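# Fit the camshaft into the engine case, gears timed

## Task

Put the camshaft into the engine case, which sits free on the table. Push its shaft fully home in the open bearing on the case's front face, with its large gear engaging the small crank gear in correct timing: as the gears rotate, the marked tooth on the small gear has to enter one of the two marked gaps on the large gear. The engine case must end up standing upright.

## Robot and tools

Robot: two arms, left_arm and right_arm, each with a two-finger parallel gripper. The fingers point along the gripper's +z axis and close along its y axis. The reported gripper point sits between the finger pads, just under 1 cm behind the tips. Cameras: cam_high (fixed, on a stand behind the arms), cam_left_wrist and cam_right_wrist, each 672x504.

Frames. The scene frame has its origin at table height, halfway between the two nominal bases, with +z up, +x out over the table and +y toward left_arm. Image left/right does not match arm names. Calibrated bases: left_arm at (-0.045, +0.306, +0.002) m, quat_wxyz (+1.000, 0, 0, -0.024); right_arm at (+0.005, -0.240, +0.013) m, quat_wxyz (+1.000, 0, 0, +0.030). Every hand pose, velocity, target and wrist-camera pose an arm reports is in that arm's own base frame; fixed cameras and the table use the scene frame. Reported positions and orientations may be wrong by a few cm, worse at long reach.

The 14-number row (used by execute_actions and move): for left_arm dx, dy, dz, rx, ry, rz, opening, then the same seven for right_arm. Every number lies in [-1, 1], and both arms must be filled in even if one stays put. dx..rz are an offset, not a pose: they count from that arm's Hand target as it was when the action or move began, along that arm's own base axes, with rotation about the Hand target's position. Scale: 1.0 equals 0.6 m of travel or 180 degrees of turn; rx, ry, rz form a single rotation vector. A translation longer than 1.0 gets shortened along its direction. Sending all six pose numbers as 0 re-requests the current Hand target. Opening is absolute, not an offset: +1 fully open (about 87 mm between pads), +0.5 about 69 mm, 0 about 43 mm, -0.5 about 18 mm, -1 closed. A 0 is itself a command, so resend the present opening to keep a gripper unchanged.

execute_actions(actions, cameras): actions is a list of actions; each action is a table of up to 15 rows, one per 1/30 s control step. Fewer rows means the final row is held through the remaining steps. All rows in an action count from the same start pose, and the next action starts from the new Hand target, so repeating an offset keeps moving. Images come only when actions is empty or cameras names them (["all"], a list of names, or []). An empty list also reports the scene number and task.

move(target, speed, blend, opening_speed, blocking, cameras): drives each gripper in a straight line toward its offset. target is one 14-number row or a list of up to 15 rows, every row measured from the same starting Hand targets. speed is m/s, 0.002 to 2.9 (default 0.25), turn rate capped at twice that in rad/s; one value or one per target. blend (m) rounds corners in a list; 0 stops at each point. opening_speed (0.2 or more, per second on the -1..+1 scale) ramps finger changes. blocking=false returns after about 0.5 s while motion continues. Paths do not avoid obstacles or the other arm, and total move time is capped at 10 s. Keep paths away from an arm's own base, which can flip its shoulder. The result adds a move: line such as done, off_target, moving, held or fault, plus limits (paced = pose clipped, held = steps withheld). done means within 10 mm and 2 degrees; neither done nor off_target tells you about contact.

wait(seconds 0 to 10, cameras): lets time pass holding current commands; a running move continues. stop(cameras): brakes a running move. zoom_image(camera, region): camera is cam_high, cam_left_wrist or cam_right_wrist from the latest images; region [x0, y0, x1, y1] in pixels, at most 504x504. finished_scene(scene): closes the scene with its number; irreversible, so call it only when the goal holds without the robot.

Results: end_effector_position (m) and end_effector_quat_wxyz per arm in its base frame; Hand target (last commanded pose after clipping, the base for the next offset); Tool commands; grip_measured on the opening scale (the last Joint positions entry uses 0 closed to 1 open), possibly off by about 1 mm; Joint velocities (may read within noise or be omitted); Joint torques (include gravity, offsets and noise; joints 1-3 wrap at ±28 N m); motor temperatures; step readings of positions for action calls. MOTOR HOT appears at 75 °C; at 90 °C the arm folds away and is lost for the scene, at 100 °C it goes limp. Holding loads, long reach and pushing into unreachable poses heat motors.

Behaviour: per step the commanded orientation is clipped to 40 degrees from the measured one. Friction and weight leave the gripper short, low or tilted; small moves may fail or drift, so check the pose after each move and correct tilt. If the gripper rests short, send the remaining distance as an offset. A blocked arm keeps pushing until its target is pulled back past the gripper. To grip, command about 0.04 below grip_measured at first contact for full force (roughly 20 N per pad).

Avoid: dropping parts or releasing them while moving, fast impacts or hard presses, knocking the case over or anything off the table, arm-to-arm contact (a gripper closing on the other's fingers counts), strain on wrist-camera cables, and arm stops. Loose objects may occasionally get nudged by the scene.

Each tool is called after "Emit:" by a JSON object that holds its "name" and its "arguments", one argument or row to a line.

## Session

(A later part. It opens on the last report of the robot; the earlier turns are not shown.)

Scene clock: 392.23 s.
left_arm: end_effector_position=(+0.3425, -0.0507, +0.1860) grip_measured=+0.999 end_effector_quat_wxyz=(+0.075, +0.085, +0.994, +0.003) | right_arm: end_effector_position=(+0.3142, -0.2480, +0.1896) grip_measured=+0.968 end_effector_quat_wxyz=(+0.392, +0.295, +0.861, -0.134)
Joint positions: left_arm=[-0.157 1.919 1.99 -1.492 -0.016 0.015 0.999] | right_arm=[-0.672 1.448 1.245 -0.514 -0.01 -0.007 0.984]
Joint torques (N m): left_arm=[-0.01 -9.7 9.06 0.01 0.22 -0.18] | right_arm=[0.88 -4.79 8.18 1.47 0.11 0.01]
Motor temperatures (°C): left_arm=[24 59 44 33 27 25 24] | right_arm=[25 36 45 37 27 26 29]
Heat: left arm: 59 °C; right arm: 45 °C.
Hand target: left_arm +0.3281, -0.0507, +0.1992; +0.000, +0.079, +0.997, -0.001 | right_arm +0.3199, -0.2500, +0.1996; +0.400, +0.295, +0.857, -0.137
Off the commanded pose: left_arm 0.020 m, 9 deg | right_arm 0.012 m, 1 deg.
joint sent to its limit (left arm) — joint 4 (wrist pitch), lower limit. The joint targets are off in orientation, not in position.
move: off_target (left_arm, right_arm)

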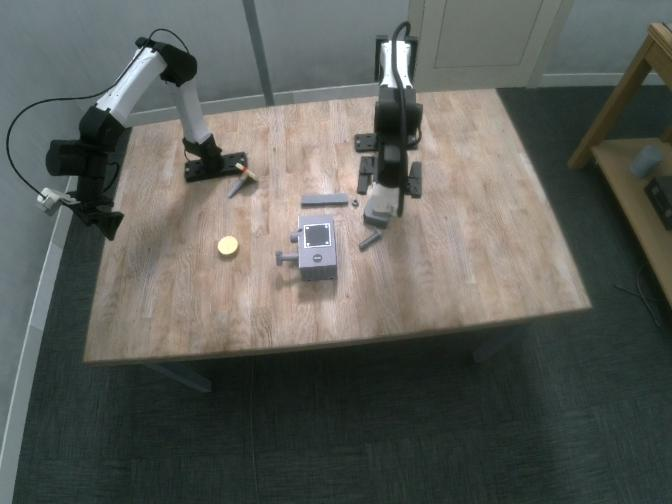

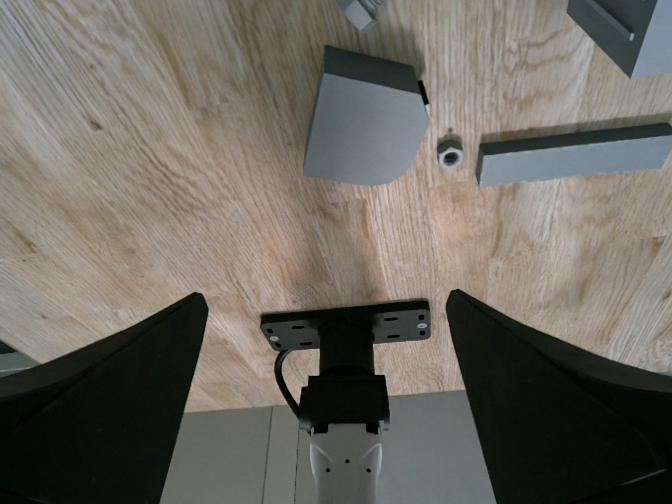

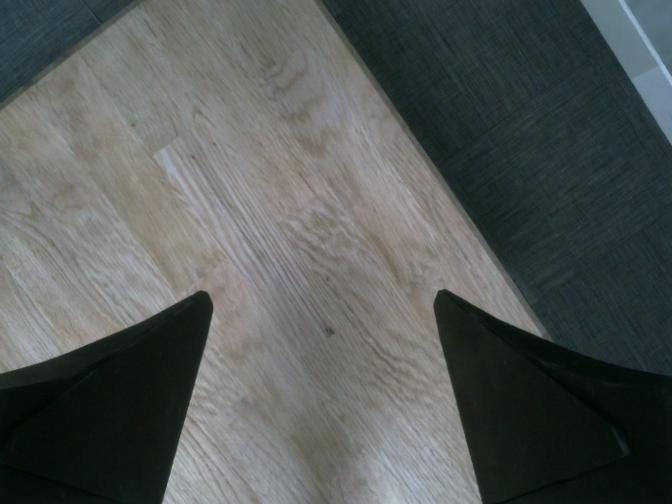

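Emit:
{"name": "move", "arguments": {
  "target": [-0.213,-0.683,-0.115,0,0,-0.1,1,0,0,0,0,0,0,1],
  "speed": 0.35,
  "cameras": ["cam_high","cam_left_wrist"]
}}

Emit:
{"name": "zoom_image", "arguments": {
  "camera": "cam_high",
  "region": [190, 120, 310, 220]
}}

Scene clock: 422.30 s.
left_arm: end_effector_position=(+0.2065, -0.4721, +0.1369) grip_measured=+0.998 end_effector_quat_wxyz=(+0.113, +0.224, +0.959, -0.133) | right_arm: end_effector_position=(+0.3142, -0.2480, +0.1896) grip_measured=+0.968 end_effector_quat_wxyz=(+0.392, +0.295, +0.861, -0.134)
Joint positions: left_arm=[-1.111 2.554 2.823 -1.489 -0.004 -0.651 0.999] | right_arm=[-0.672 1.448 1.245 -0.514 -0.01 -0.007 0.984]
Joint torques (N m): left_arm=[0.16 -10.25 8.8 0.35 0.15 -0.16] | right_arm=[0.88 -4.79 8.18 1.47 0.11 0]
Motor temperatures (°C): left_arm=[23 51 44 31 26 25 24] | right_arm=[25 35 46 38 27 26 29]
Heat: left arm: 51 °C; right arm: 46 °C.
Hand target: left_arm +0.2002, -0.4606, +0.1302; +0.000, +0.234, +0.972, -0.001 | right_arm +0.3199, -0.2500, +0.1996; +0.400, +0.295, +0.857, -0.137
Off the commanded pose: left_arm 0.015 m, 20 deg | right_arm 0.012 m, 1 deg.
joint sent to its limit (left arm) — joint 4 (wrist pitch), lower limit. The joint targets are off in orientation, not in position.
move: off_target (left_arm, right_arm)
Images, in order (width x height): cam_high 672x504, cam_left_wrist 672x504.

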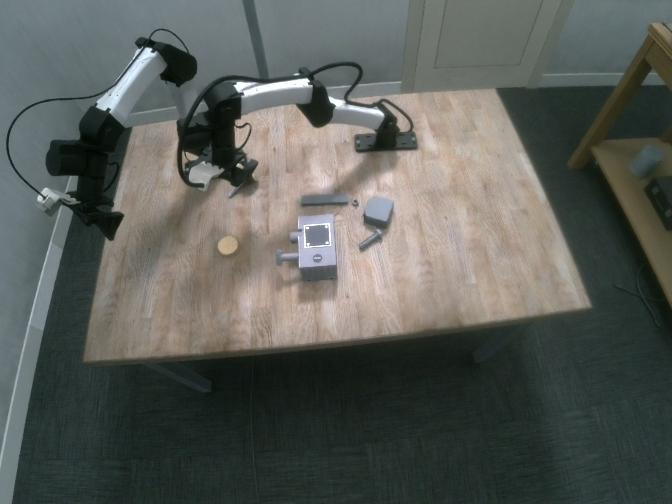

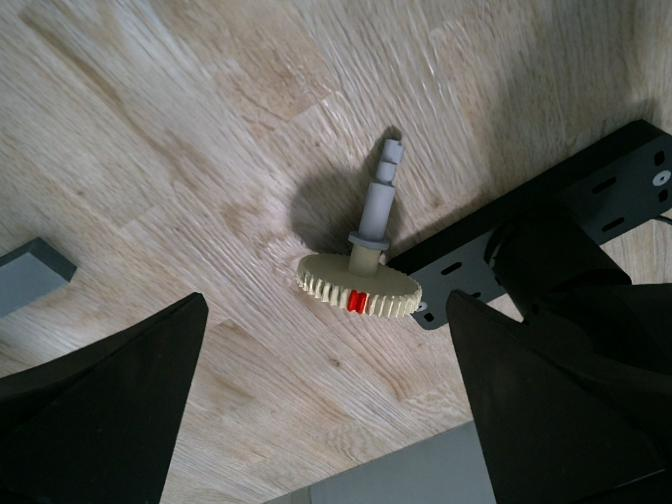

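Scaled by 4.200 from the camera's 672x504 image, which has a finer 960x720 frame.

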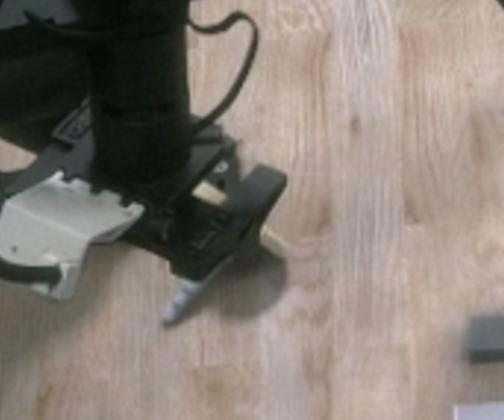

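Emit:
{"name": "move", "arguments": {
  "target": [-0.047,-0.074,-0.117,0,0,-0.117,0.1,0,0,0,0,0,0,1],
  "speed": 0.2,
  "cameras": ["cam_left_wrist"]
}}

Scene clock: 452.53 s.
left_arm: end_effector_position=(+0.1729, -0.5009, +0.0652) grip_measured=+0.100 end_effector_quat_wxyz=(+0.099, +0.388, +0.910, -0.105) | right_arm: end_effector_position=(+0.3142, -0.2480, +0.1896) grip_measured=+0.968 end_effector_quat_wxyz=(+0.392, +0.295, +0.861, -0.134)
Joint positions: left_arm=[-1.207 2.711 2.842 -1.411 0.003 -0.401 0.55] | right_arm=[-0.672 1.448 1.245 -0.514 -0.01 -0.007 0.984]
Joint torques (N m): left_arm=[-0.62 -10.78 9.32 0.97 0.07 0.04] | right_arm=[0.88 -4.82 8.2 1.47 0.11 0.01]
Heat: left arm: 52 °C; right arm: 46 °C.
Hand target: left_arm +0.1720, -0.5050, +0.0600; -0.001, +0.408, +0.913, -0.001 | right_arm +0.3199, -0.2500, +0.1996; +0.400, +0.295, +0.857, -0.137
Off the commanded pose: left_arm 0.007 m, 17 deg | right_arm 0.012 m, 1 deg.
elbow stopped short (left arm): the move would have taken joint 3 (elbow) straighter than the controller allows.
move: off_target (left_arm, right_arm)
Images, in order (width x height): cam_left_wrist 672x504.

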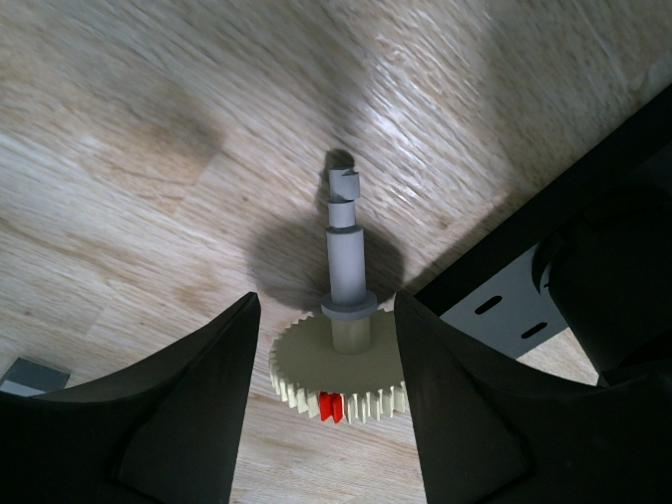

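Emit:
{"name": "move", "arguments": {
  "target": [-0.015,0,-0.063,0,0,0,0.1,0,0,0,0,0,0,1],
  "speed": 0.1,
  "cameras": ["cam_left_wrist"]
}}

Scene clock: 465.53 s.
left_arm: end_effector_position=(+0.1654, -0.5009, +0.0290) grip_measured=+0.100 end_effector_quat_wxyz=(+0.077, +0.396, +0.911, -0.083) | right_arm: end_effector_position=(+0.3142, -0.2480, +0.1896) grip_measured=+0.968 end_effector_quat_wxyz=(+0.392, +0.295, +0.861, -0.134)
Joint positions: left_arm=[-1.22 2.783 2.842 -1.402 0.003 -0.401 0.55] | right_arm=[-0.672 1.448 1.245 -0.514 -0.01 -0.007 0.984]
Joint torques (N m): left_arm=[-0.9 -10.82 9.39 0.87 0.03 -0.08] | right_arm=[0.88 -4.82 8.18 1.46 0.11 0.01]
Heat: left arm: 53 °C; right arm: 46 °C.
Hand target: left_arm +0.1630, -0.5049, +0.0221; -0.001, +0.408, +0.913, -0.001 | right_arm +0.3199, -0.2500, +0.1996; +0.400, +0.295, +0.857, -0.137
Off the commanded pose: left_arm 0.008 m, 13 deg | right_arm 0.012 m, 1 deg.
elbow stopped short (left arm): the move would have taken joint 3 (elbow) straighter than the controller allows.
move: off_target (left_arm, right_arm)
Images, in order (width x height): cam_left_wrist 672x504.

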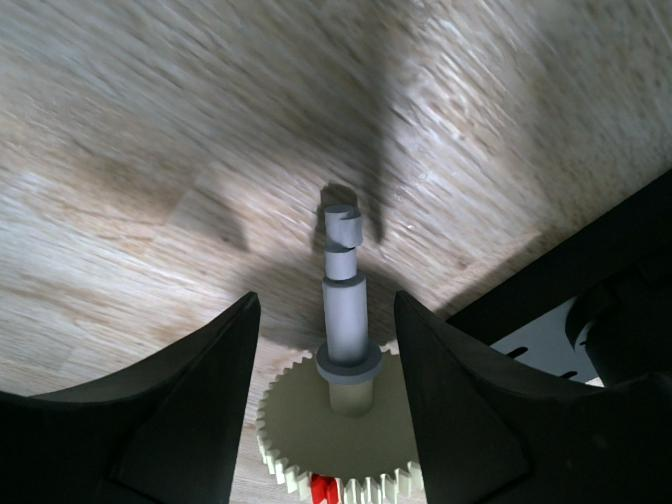

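Emit:
{"name": "move", "arguments": {
  "target": [0,0,-0.018,0,0,0,0.1,0,0,0,0,0,0,1],
  "speed": 0.06,
  "cameras": ["cam_left_wrist"]
}}

Scene clock: 473.13 s.
left_arm: end_effector_position=(+0.1655, -0.5012, +0.0191) grip_measured=+0.100 end_effector_quat_wxyz=(+0.073, +0.396, +0.912, -0.079) | right_arm: end_effector_position=(+0.3142, -0.2480, +0.1896) grip_measured=+0.968 end_effector_quat_wxyz=(+0.392, +0.295, +0.861, -0.134)
Joint positions: left_arm=[-1.22 2.802 2.842 -1.394 0.003 -0.401 0.55] | right_arm=[-0.672 1.448 1.245 -0.514 -0.01 -0.007 0.984]
Joint torques (N m): left_arm=[-0.96 -10.78 9.39 0.83 0.03 -0.08] | right_arm=[0.85 -4.81 8.2 1.47 0.11 0.01]
Heat: left arm: 53 °C; right arm: 46 °C.
Hand target: left_arm +0.1630, -0.5049, +0.0113; -0.001, +0.408, +0.913, -0.001 | right_arm +0.3199, -0.2500, +0.1996; +0.400, +0.295, +0.857, -0.137
Off the commanded pose: left_arm 0.009 m, 12 deg | right_arm 0.012 m, 1 deg.
elbow stopped short (left arm): the move would have taken joint 3 (elbow) straighter than the controller allows.
move: off_target (left_arm, right_arm)
Images, in order (width x height): cam_left_wrist 672x504.

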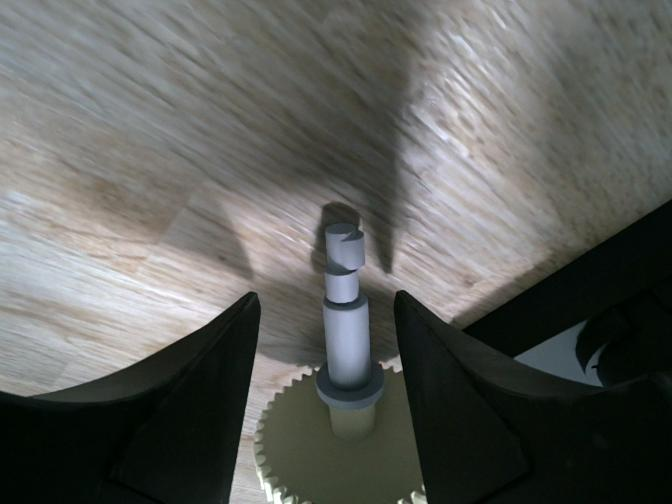

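Emit:
{"name": "move", "arguments": {
  "target": [
    [-0.01,0.01,0,0,0,0,0.1,0,0,0,0,0,0,1],
    [-0.01,0.01,0,0,0,0,-0.85,0,0,0,0,0,0,1]
  ],
  "speed": 0.06,
  "opening_speed": 0.5,
  "cameras": ["cam_left_wrist"]
}}

Scene clock: 486.23 s.
left_arm: end_effector_position=(+0.1619, -0.5020, +0.0190) grip_measured=-0.559 end_effector_quat_wxyz=(+0.073, +0.399, +0.911, -0.079) | right_arm: end_effector_position=(+0.3142, -0.2480, +0.1896) grip_measured=+0.968 end_effector_quat_wxyz=(+0.392, +0.295, +0.861, -0.134)
Joint positions: left_arm=[-1.227 2.802 2.842 -1.395 0.003 -0.401 0.22] | right_arm=[-0.672 1.448 1.245 -0.514 -0.01 -0.007 0.984]
Joint torques (N m): left_arm=[-0.94 -10.84 9.39 0.53 0.02 -0.11] | right_arm=[0.9 -4.79 8.16 1.47 0.12 0.01]
Heat: left arm: 52 °C; right arm: 47 °C.
Hand target: left_arm +0.1570, -0.4989, +0.0113; -0.001, +0.408, +0.913, -0.001 | right_arm +0.3199, -0.2500, +0.1996; +0.400, +0.295, +0.857, -0.137
Off the commanded pose: left_arm 0.010 m, 12 deg | right_arm 0.012 m, 1 deg.
elbow stopped short (left arm): the move would have taken joint 3 (elbow) straighter than the controller allows.
move: off_target (left_arm, right_arm); target 2's new opening was sent with left_arm's hand 0.010 m and 12 deg from that target
Images, in order (width x height): cam_left_wrist 672x504.

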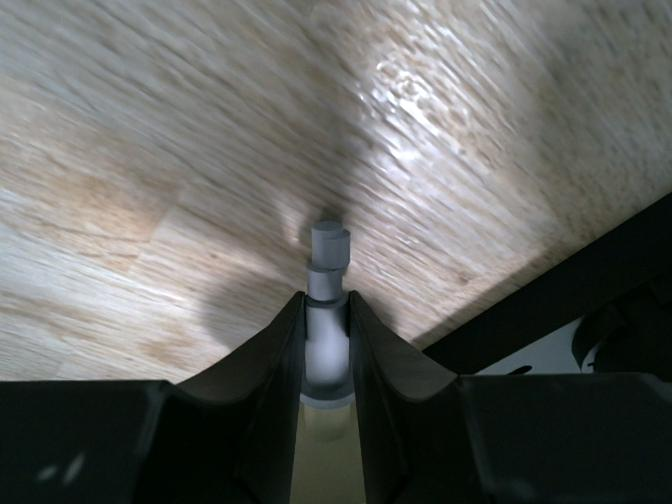

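Emit:
{"name": "move", "arguments": {
  "target": [
    [0.005,0,0.215,-0.065,-0.022,0.005,-0.75,0,0,0,0,0,0,1],
    [0.23,0.168,0.215,-0.028,-0.073,0.558,-0.75,0,0,0,0,0,0,1]
  ],
  "speed": [0.1,0.2],
  "cameras": ["cam_high","cam_left_wrist"]
}}

Emit:
{"name": "zoom_image", "arguments": {
  "camera": "cam_high",
  "region": [190, 120, 340, 270]
}}

Scene clock: 514.73 s.
left_arm: end_effector_position=(+0.3033, -0.4151, +0.1167) grip_measured=-0.559 end_effector_quat_wxyz=(+0.113, -0.433, +0.892, -0.064) | right_arm: end_effector_position=(+0.3142, -0.2480, +0.1896) grip_measured=+0.968 end_effector_quat_wxyz=(+0.392, +0.295, +0.861, -0.134)
Joint positions: left_arm=[-0.93 2.444 2.536 -1.492 -0.198 -1.818 0.22] | right_arm=[-0.672 1.448 1.245 -0.514 -0.01 -0.007 0.984]
Joint torques (N m): left_arm=[0.06 -16.14 5.86 -0.07 -0.31 -0.2] | right_arm=[0.87 -4.78 8.2 1.47 0.11 0.01]
Motor temperatures (°C): left_arm=[23 57 43 29 26 25 25] | right_arm=[25 34 47 38 27 26 28]
Heat: left arm: 57 °C; right arm: 47 °C.
Hand target: left_arm +0.2951, -0.3980, +0.1404; +0.107, -0.441, +0.891, +0.005 | right_arm +0.3199, -0.2500, +0.1996; +0.400, +0.295, +0.857, -0.137
Off the commanded pose: left_arm 0.030 m, 8 deg | right_arm 0.012 m, 1 deg.
elbow stopped short (left arm): the move would have taken joint 3 (elbow) straighter than the controller allows.
joint sent to its limit (left arm) — joint 4 (wrist pitch), lower limit. The joint targets are off in orientation, not in position.
move: off_target (left_arm, right_arm)
Images, in order (width x height): cam_high 672x504, cam_left_wrist 672x504.

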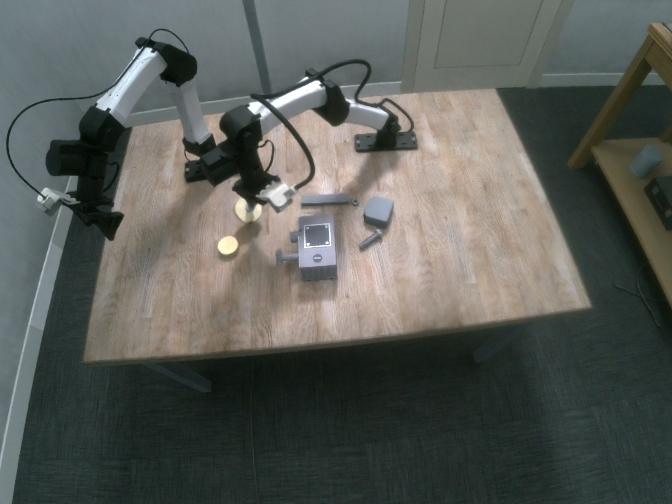

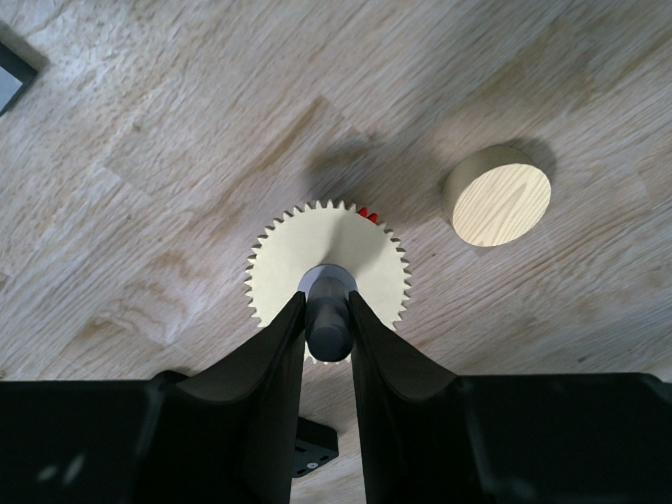

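Scaled by 3.360 from the camera's 672x504 image, which has a finer 960x720 frame.

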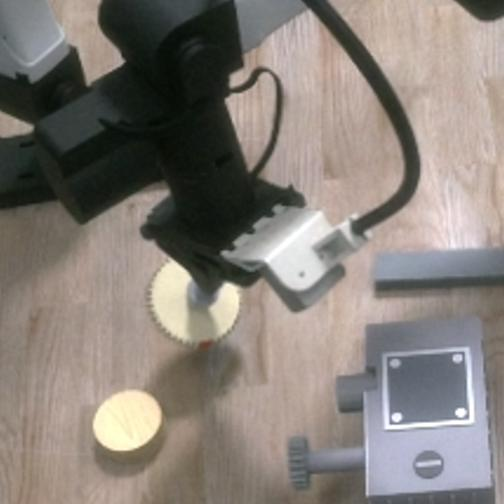

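Emit:
{"name": "move", "arguments": {
  "target": [0.008,-0.012,-0.109,-0.033,0.06,0.002,-0.75,0,0,0,0,0,0,1],
  "speed": 0.1,
  "cameras": ["cam_high","cam_left_wrist"]
}}

Emit:
{"name": "zoom_image", "arguments": {
  "camera": "cam_high",
  "region": [190, 150, 310, 270]
}}

Scene clock: 564.37 s.
left_arm: end_effector_position=(+0.3092, -0.4131, +0.0781) grip_measured=-0.559 end_effector_quat_wxyz=(+0.022, -0.450, +0.892, -0.043) | right_arm: end_effector_position=(+0.3142, -0.2480, +0.1896) grip_measured=+0.968 end_effector_quat_wxyz=(+0.392, +0.295, +0.861, -0.134)
Joint positions: left_arm=[-0.856 2.542 2.558 -1.492 -0.021 -1.791 0.22] | right_arm=[-0.672 1.448 1.245 -0.514 -0.01 -0.007 0.984]
Joint torques (N m): left_arm=[0.21 -10.35 9.39 -0.22 0.19 -0.01] | right_arm=[0.88 -4.82 8.18 1.47 0.11 0.01]
Motor temperatures (°C): left_arm=[23 65 41 28 26 25 26] | right_arm=[25 34 47 38 27 26 28]
Heat: left arm: 65 °C; right arm: 47 °C.
Hand target: left_arm +0.2999, -0.4052, +0.0749; +0.000, -0.447, +0.895, +0.001 | right_arm +0.3199, -0.2500, +0.1996; +0.400, +0.295, +0.857, -0.137
Off the commanded pose: left_arm 0.013 m, 6 deg | right_arm 0.012 m, 1 deg.
joint sent to its limit (left arm) — joint 4 (wrist pitch), lower limit. The joint targets still meet the commanded pose.
move: off_target (left_arm, right_arm)
Images, in order (width x height): cam_high 672x504, cam_left_wrist 672x504.

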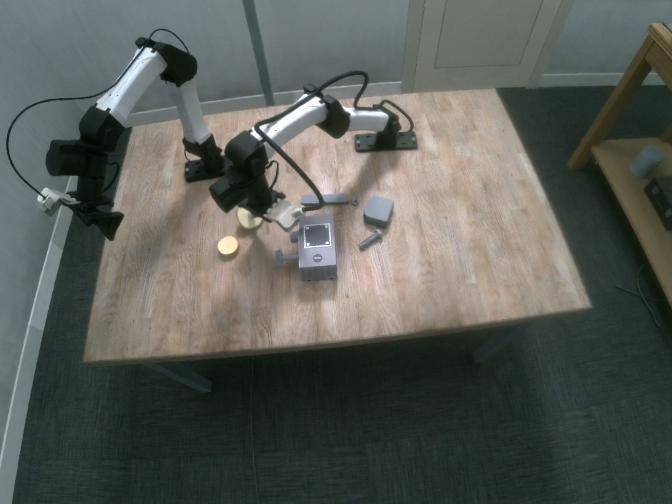

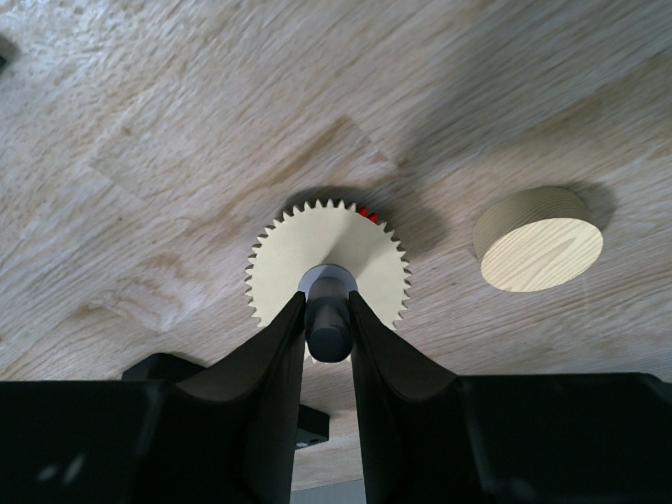

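Scaled by 4.200 from the camera's 672x504 image, which has a finer 960x720 frame.

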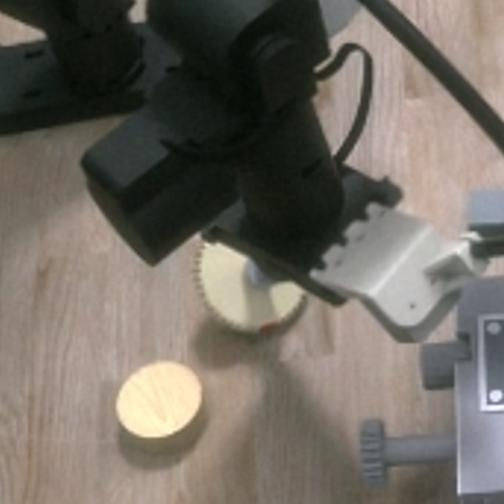

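Emit:
{"name": "move", "arguments": {
  "target": [0,0,-0.042,0,0,0,-0.64,0,0,0,0,0,0,1],
  "speed": 0.06,
  "cameras": ["cam_high","cam_left_wrist"]
}}

Emit:
{"name": "zoom_image", "arguments": {
  "camera": "cam_high",
  "region": [190, 150, 310, 270]
}}

Scene clock: 591.50 s.
left_arm: end_effector_position=(+0.3089, -0.4131, +0.0755) grip_measured=-0.559 end_effector_quat_wxyz=(+0.016, -0.449, +0.892, -0.042) | right_arm: end_effector_position=(+0.3142, -0.2480, +0.1896) grip_measured=+0.968 end_effector_quat_wxyz=(+0.392, +0.295, +0.861, -0.134)
Joint positions: left_arm=[-0.853 2.548 2.558 -1.492 -0.011 -1.786 0.22] | right_arm=[-0.672 1.448 1.245 -0.514 -0.01 -0.007 0.984]
Joint torques (N m): left_arm=[-0.25 -7.82 6.9 0.07 0.07 -0.03] | right_arm=[0.91 -4.79 8.21 1.47 0.11 0.02]
Motor temperatures (°C): left_arm=[23 63 44 28 26 25 26] | right_arm=[25 34 48 39 27 26 28]
Heat: left arm: 63 °C; right arm: 48 °C.
Hand target: left_arm +0.2998, -0.4054, +0.0497; +0.000, -0.447, +0.895, +0.000 | right_arm +0.3199, -0.2500, +0.1996; +0.400, +0.295, +0.857, -0.137
Off the commanded pose: left_arm 0.028 m, 5 deg | right_arm 0.012 m, 1 deg.
move: off_target (left_arm, right_arm)
Images, in order (width x height): cam_high 672x504, cam_left_wrist 672x504.

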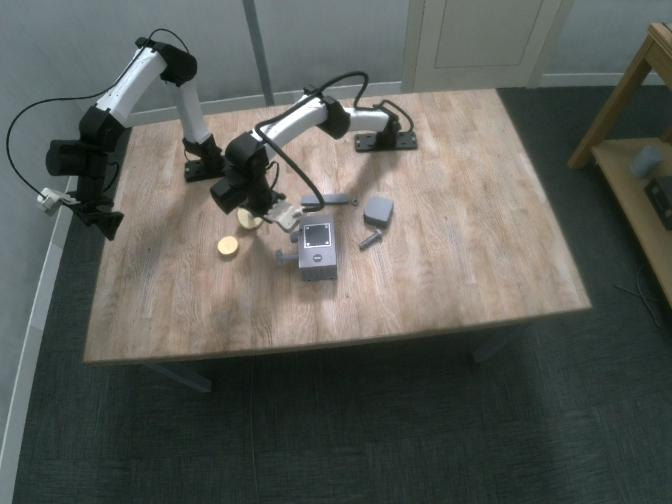

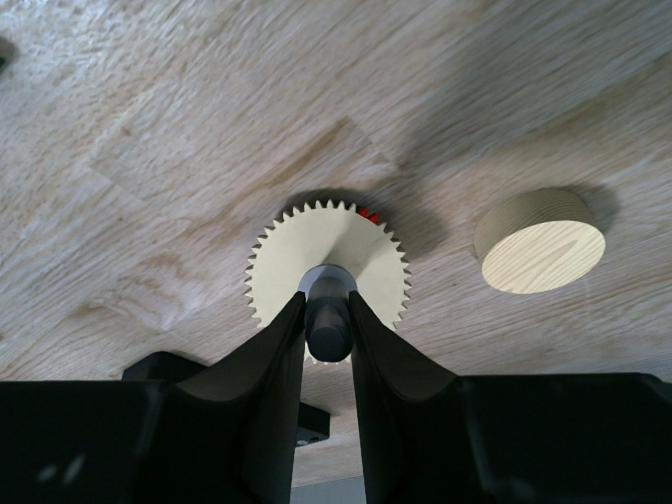

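Scaled by 4.200 from the camera's 672x504 image, which has a finer 960x720 frame.

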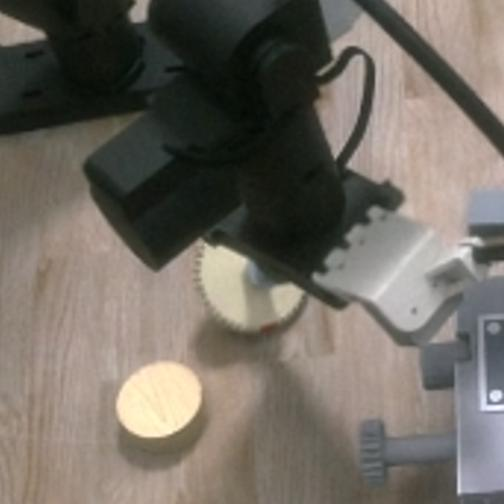

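Emit:
{"name": "move", "arguments": {
  "target": [0.024,0.027,0.02,-0.066,0.0505,0,-0.64,0,0,0,0,0,0,1],
  "speed": 0.05,
  "cameras": ["cam_high","cam_left_wrist"]
}}

Emit:
{"name": "zoom_image", "arguments": {
  "camera": "cam_high",
  "region": [190, 150, 310, 270]
}}

Scene clock: 615.73 s.
left_arm: end_effector_position=(+0.3186, -0.3913, +0.0551) grip_measured=-0.559 end_effector_quat_wxyz=(-0.091, -0.445, +0.890, -0.049) | right_arm: end_effector_position=(+0.3142, -0.2480, +0.1896) grip_measured=+0.968 end_effector_quat_wxyz=(+0.392, +0.295, +0.861, -0.134)
Joint positions: left_arm=[-0.736 2.546 2.429 -1.428 0.205 -1.666 0.22] | right_arm=[-0.672 1.448 1.245 -0.514 -0.01 -0.007 0.984]
Joint torques (N m): left_arm=[1.18 -13.48 4.46 0.31 0.74 0.09] | right_arm=[0.9 -4.81 8.18 1.46 0.12 0.01]
Motor temperatures (°C): left_arm=[23 59 42 27 26 25 26] | right_arm=[25 34 48 39 27 26 28]
Heat: left arm: 59 °C; right arm: 48 °C.
Hand target: left_arm +0.3142, -0.3892, +0.0618; -0.117, -0.443, +0.887, -0.057 | right_arm +0.3199, -0.2500, +0.1996; +0.400, +0.295, +0.857, -0.137
Off the commanded pose: left_arm 0.008 m, 3 deg | right_arm 0.012 m, 1 deg.
move: off_target (left_arm, right_arm)
Images, in order (width x height): cam_high 672x504, cam_left_wrist 672x504.

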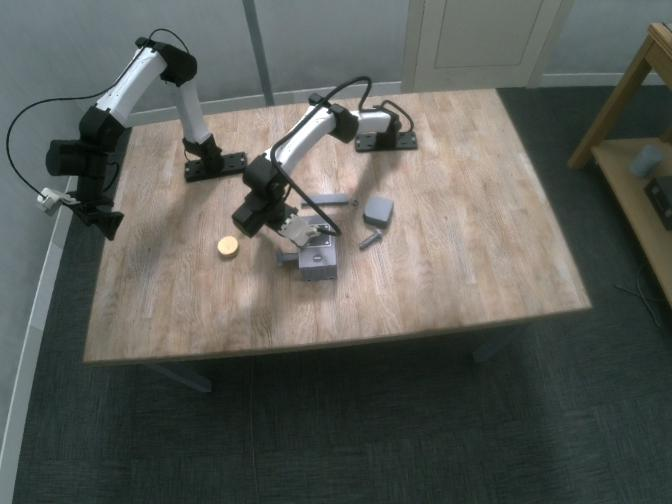

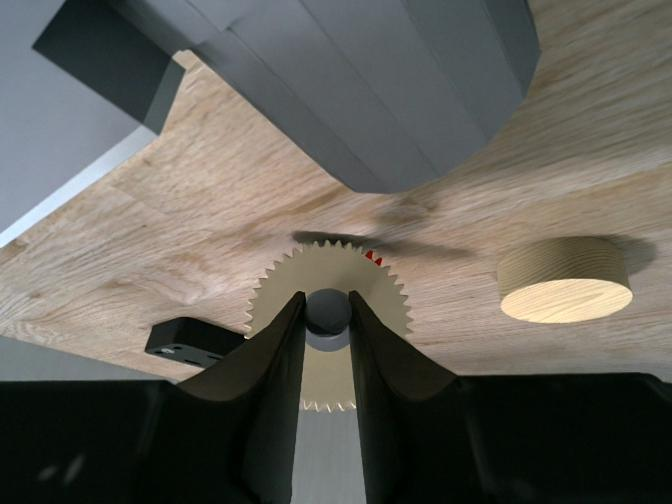

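Scaled by 4.200 from the camera's 672x504 image, which has a finer 960x720 frame.

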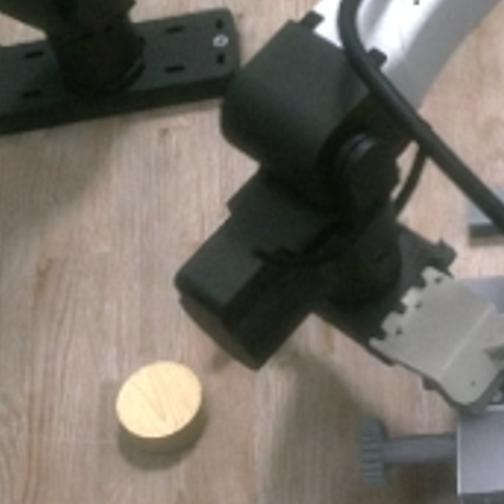

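Emit:
{"name": "move", "arguments": {
  "target": [0.016,0.021,-0.02,0,0,0,-0.64,0,0,0,0,0,0,1],
  "speed": 0.04,
  "cameras": ["cam_high","cam_left_wrist"]
}}

Emit:
{"name": "zoom_image", "arguments": {
  "camera": "cam_high",
  "region": [210, 170, 330, 290]
}}

Scene clock: 626.47 s.
left_arm: end_effector_position=(+0.3290, -0.3827, +0.0560) grip_measured=-0.559 end_effector_quat_wxyz=(-0.087, -0.437, +0.893, -0.064) | right_arm: end_effector_position=(+0.3142, -0.2480, +0.1896) grip_measured=+0.968 end_effector_quat_wxyz=(+0.392, +0.295, +0.861, -0.134)
Joint positions: left_arm=[-0.707 2.514 2.368 -1.376 0.211 -1.622 0.22] | right_arm=[-0.672 1.448 1.245 -0.514 -0.01 -0.007 0.984]
Joint torques (N m): left_arm=[1.58 -11.66 3.88 0.33 0.69 -0.02] | right_arm=[0.88 -4.79 8.18 1.47 0.12 0.01]
Motor temperatures (°C): left_arm=[23 60 41 27 26 25 26] | right_arm=[25 34 48 39 27 26 28]
Heat: left arm: 60 °C; right arm: 48 °C.
Hand target: left_arm +0.3239, -0.3765, +0.0499; -0.117, -0.443, +0.887, -0.057 | right_arm +0.3199, -0.2500, +0.1996; +0.400, +0.295, +0.857, -0.137
Off the commanded pose: left_arm 0.010 m, 4 deg | right_arm 0.012 m, 1 deg.
move: off_target (left_arm, right_arm)
Images, in order (width x height): cam_high 672x504, cam_left_wrist 672x504.

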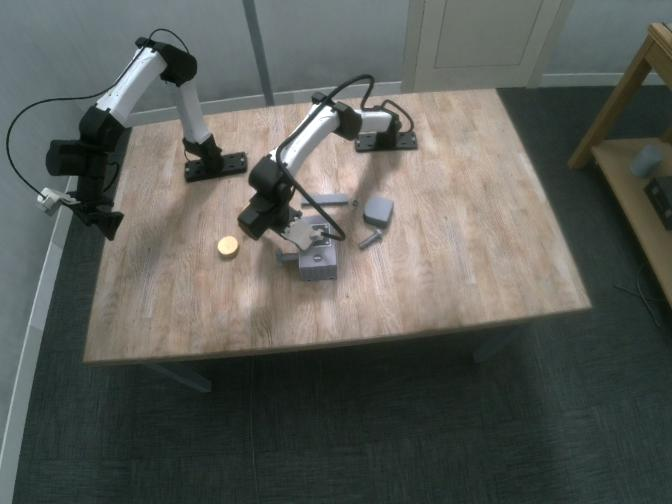

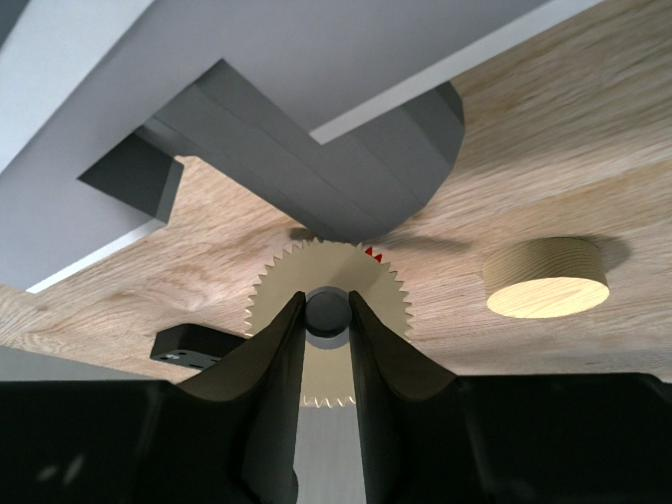

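Scaled by 4.200 from the camera's 672x504 image, which has a finer 960x720 frame.

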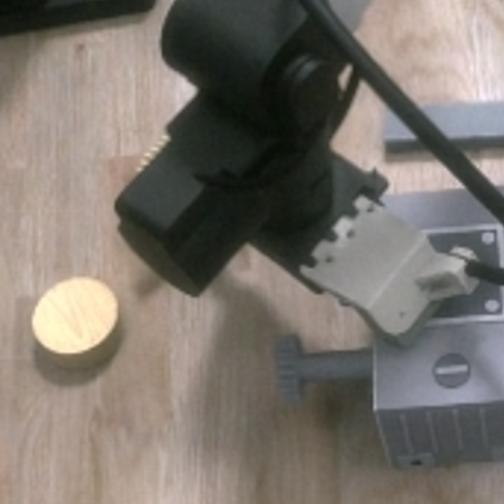

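Emit:
{"name": "move", "arguments": {
  "target": [
    [0,0,0.05,0,0,0,-0.7,0,0,0,0,0,0,1],
    [-0.06,-0.08,0.05,0,0,0,-0.7,0,0,0,0,0,0,1],
    [-0.06,-0.08,0.0,0,0,0,-0.7,0,0,0,0,0,0,1]
  ],
  "speed": 0.08,
  "cameras": ["cam_high","cam_left_wrist"]
}}

Scene clock: 651.37 s.
left_arm: end_effector_position=(+0.2936, -0.4206, +0.0666) grip_measured=-0.559 end_effector_quat_wxyz=(-0.119, -0.445, +0.885, -0.068) | right_arm: end_effector_position=(+0.3142, -0.2480, +0.1896) grip_measured=+0.968 end_effector_quat_wxyz=(+0.392, +0.295, +0.861, -0.134)
Joint positions: left_arm=[-0.792 2.526 2.414 -1.402 0.269 -1.731 0.22] | right_arm=[-0.672 1.448 1.245 -0.514 -0.01 -0.007 0.984]
Joint torques (N m): left_arm=[-2 -10.73 3.67 0.75 0 -0.16] | right_arm=[0.9 -4.79 8.21 1.47 0.11 0.01]
Motor temperatures (°C): left_arm=[23 62 39 27 26 25 26] | right_arm=[25 33 48 39 27 26 28]
Heat: left arm: 62 °C; right arm: 48 °C.
Hand target: left_arm +0.2878, -0.4245, +0.0499; -0.117, -0.443, +0.887, -0.057 | right_arm +0.3199, -0.2500, +0.1996; +0.400, +0.295, +0.857, -0.137
Off the commanded pose: left_arm 0.018 m, 1 deg | right_arm 0.012 m, 1 deg.
move: off_target (left_arm, right_arm)
Images, in order (width x height): cam_high 672x504, cam_left_wrist 672x504.

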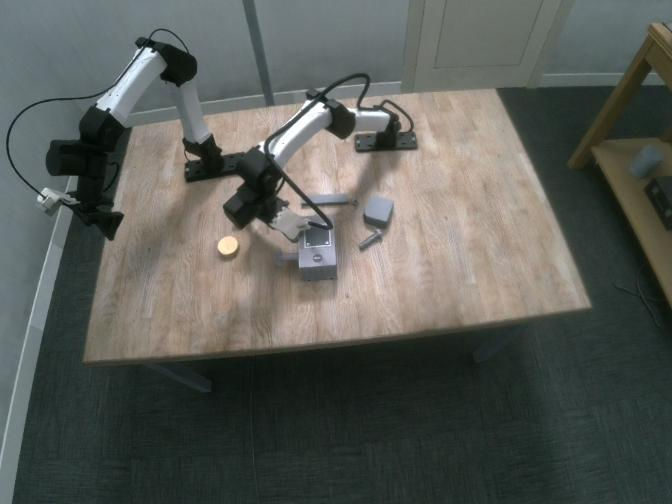

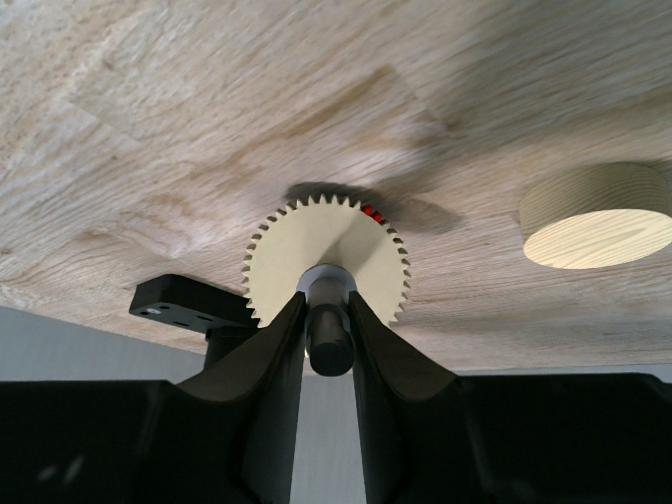

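Emit:
{"name": "move", "arguments": {
  "target": [
    [0,0,-0.02,0,0,0,-0.6,0,0,0,0,0,0,1],
    [0.035,0.045,-0.03,0,0,0,-0.6,0,0,0,0,0,0,1]
  ],
  "speed": 0.05,
  "cameras": ["cam_high","cam_left_wrist"]
}}

Scene clock: 660.30 s.
left_arm: end_effector_position=(+0.2982, -0.4139, +0.0528) grip_measured=-0.559 end_effector_quat_wxyz=(-0.104, -0.435, +0.892, -0.071) | right_arm: end_effector_position=(+0.3142, -0.2480, +0.1896) grip_measured=+0.968 end_effector_quat_wxyz=(+0.392, +0.295, +0.861, -0.134)
Joint positions: left_arm=[-0.784 2.492 2.304 -1.315 0.243 -1.7 0.22] | right_arm=[-0.672 1.448 1.245 -0.514 -0.01 -0.007 0.984]
Joint torques (N m): left_arm=[4.01 -9.78 3.26 0.63 0.33 0.2] | right_arm=[0.88 -4.81 8.2 1.47 0.11 0.01]
Motor temperatures (°C): left_arm=[23 62 38 27 26 25 26] | right_arm=[25 33 48 39 27 26 28]
Heat: left arm: 62 °C; right arm: 48 °C.
Hand target: left_arm +0.3087, -0.3976, +0.0317; -0.117, -0.443, +0.887, -0.057 | right_arm +0.3199, -0.2500, +0.1996; +0.400, +0.295, +0.857, -0.137
Off the commanded pose: left_arm 0.029 m, 2 deg | right_arm 0.012 m, 1 deg.
move: off_target (left_arm, right_arm)
Images, in order (width x height): cam_high 672x504, cam_left_wrist 672x504.

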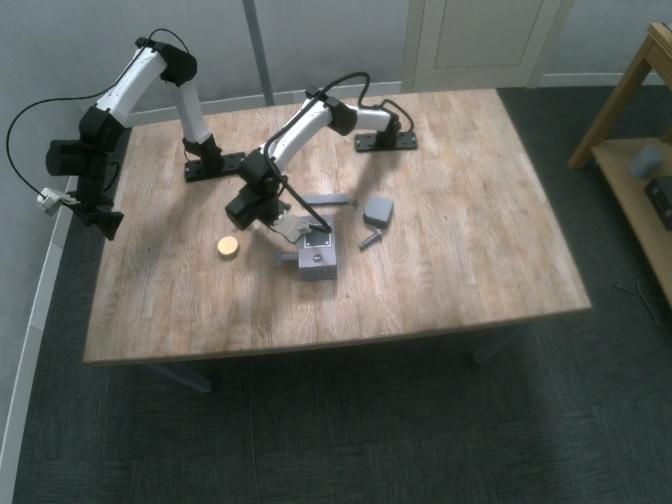

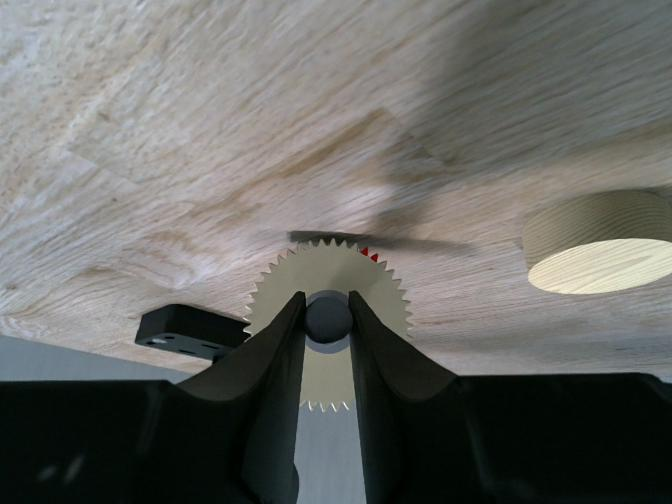

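Emit:
{"name": "move", "arguments": {
  "target": [0.03,0.04,-0.03,0,0,0,-0.58,0,0,0,0,0,0,1],
  "speed": 0.05,
  "cameras": ["cam_high","cam_left_wrist"]
}}

Scene clock: 666.60 s.
left_arm: end_effector_position=(+0.3169, -0.3929, +0.0524) grip_measured=-0.559 end_effector_quat_wxyz=(-0.095, -0.430, +0.894, -0.084) | right_arm: end_effector_position=(+0.3142, -0.2480, +0.1896) grip_measured=+0.968 end_effector_quat_wxyz=(+0.392, +0.295, +0.861, -0.134)
Joint positions: left_arm=[-0.728 2.453 2.231 -1.266 0.241 -1.634 0.22] | right_arm=[-0.672 1.448 1.245 -0.514 -0.01 -0.007 0.984]
Joint torques (N m): left_arm=[4.55 -7.19 2.33 0.78 0.37 0.18] | right_arm=[0.91 -4.81 8.17 1.46 0.11 0.01]
Motor temperatures (°C): left_arm=[24 61 38 27 26 25 26] | right_arm=[25 33 49 39 27 26 28]
Heat: left arm: 61 °C; right arm: 49 °C.
Hand target: left_arm +0.3269, -0.3735, +0.0138; -0.117, -0.443, +0.887, -0.057 | right_arm +0.3199, -0.2500, +0.1996; +0.400, +0.295, +0.857, -0.137
Off the commanded pose: left_arm 0.044 m, 4 deg | right_arm 0.012 m, 1 deg.
move: off_target (left_arm, right_arm)
Images, in order (width x height): cam_high 672x504, cam_left_wrist 672x504.

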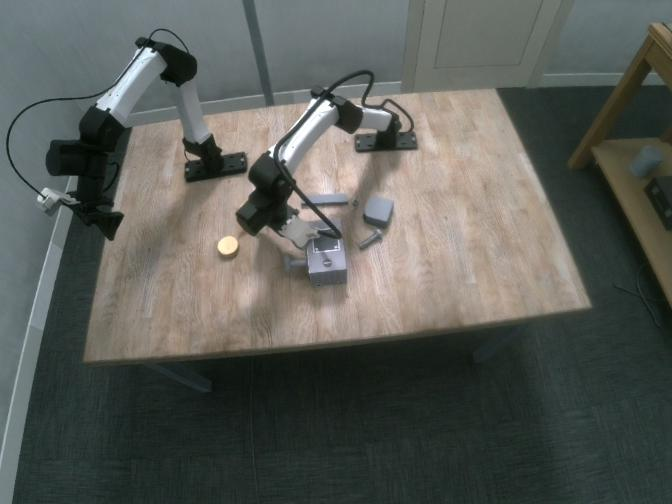

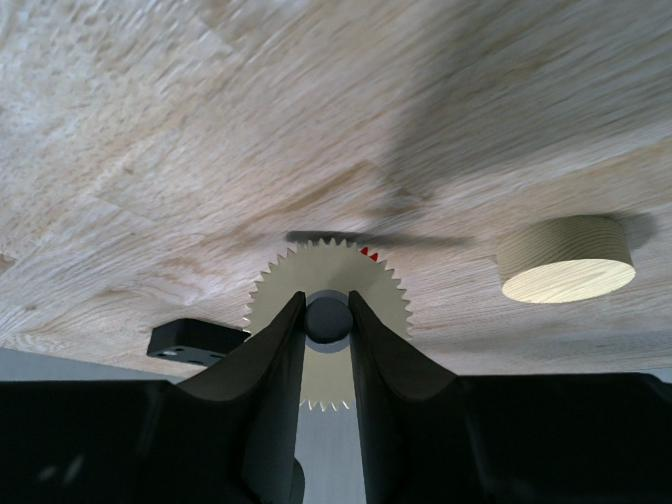

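Emit:
{"name": "move", "arguments": {
  "target": [
    [-0.017,-0.032,0.12,0,0,0,-0.75,0,0,0,0,0,0,1],
    [-0.092,-0.125,0.14,0,0,-0.14,-0.75,0,0,0,0,0,0,1]
  ],
  "speed": 0.1,
  "cameras": ["cam_high","cam_left_wrist"]
}}

Emit:
{"name": "zoom_image", "arguments": {
  "camera": "cam_high",
  "region": [210, 150, 370, 310]
}}

Scene clock: 706.67 s.
left_arm: end_effector_position=(+0.2842, -0.4536, +0.1003) grip_measured=-0.559 end_effector_quat_wxyz=(-0.068, -0.267, +0.951, -0.143) | right_arm: end_effector_position=(+0.3142, -0.2480, +0.1896) grip_measured=+0.968 end_effector_quat_wxyz=(+0.392, +0.295, +0.861, -0.134)
Joint positions: left_arm=[-0.856 2.64 2.766 -1.492 0.245 -1.429 0.221] | right_arm=[-0.672 1.448 1.245 -0.514 -0.01 -0.007 0.984]
Joint torques (N m): left_arm=[-0.66 -10.69 9.54 0.05 0.47 0] | right_arm=[0.9 -4.79 8.2 1.46 0.11 0.01]
Motor temperatures (°C): left_arm=[24 54 37 27 26 25 27] | right_arm=[25 33 49 39 27 26 28]
Heat: left arm: 54 °C; right arm: 49 °C.
Hand target: left_arm +0.2717, -0.4485, +0.0979; -0.127, -0.239, +0.962, -0.030 | right_arm +0.3199, -0.2500, +0.1996; +0.400, +0.295, +0.857, -0.137
Off the commanded pose: left_arm 0.014 m, 15 deg | right_arm 0.012 m, 1 deg.
joint sent to its limit (left arm) — joint 4 (wrist pitch), lower limit. The joint targets are off in orientation, not in position.
move: off_target (left_arm, right_arm)
Images, in order (width x height): cam_high 672x504, cam_left_wrist 672x504.

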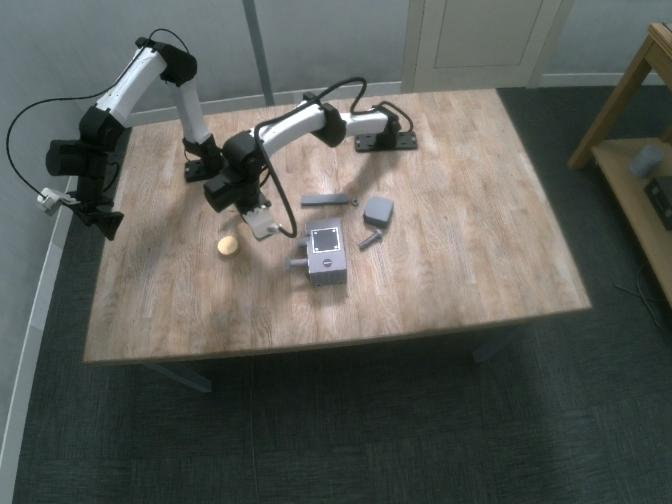

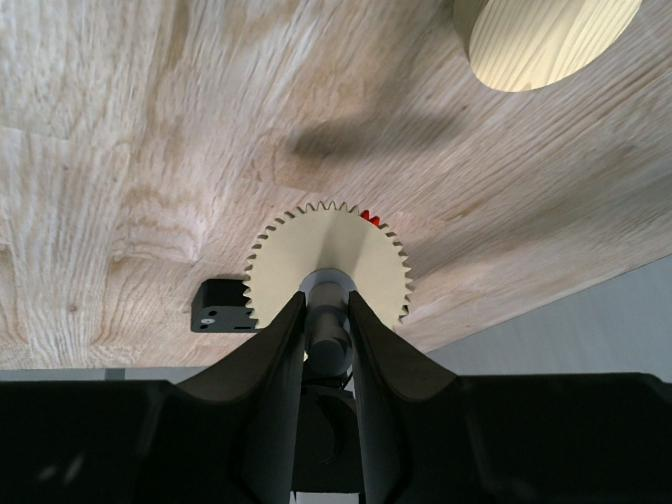

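Scaled by 3.150 from the camera's 672x504 image, which has a finer 960x720 frame.

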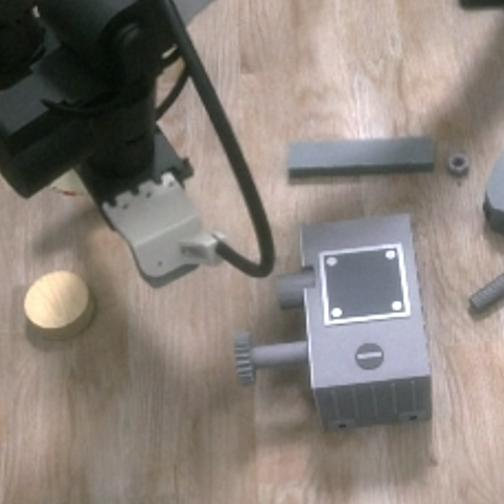

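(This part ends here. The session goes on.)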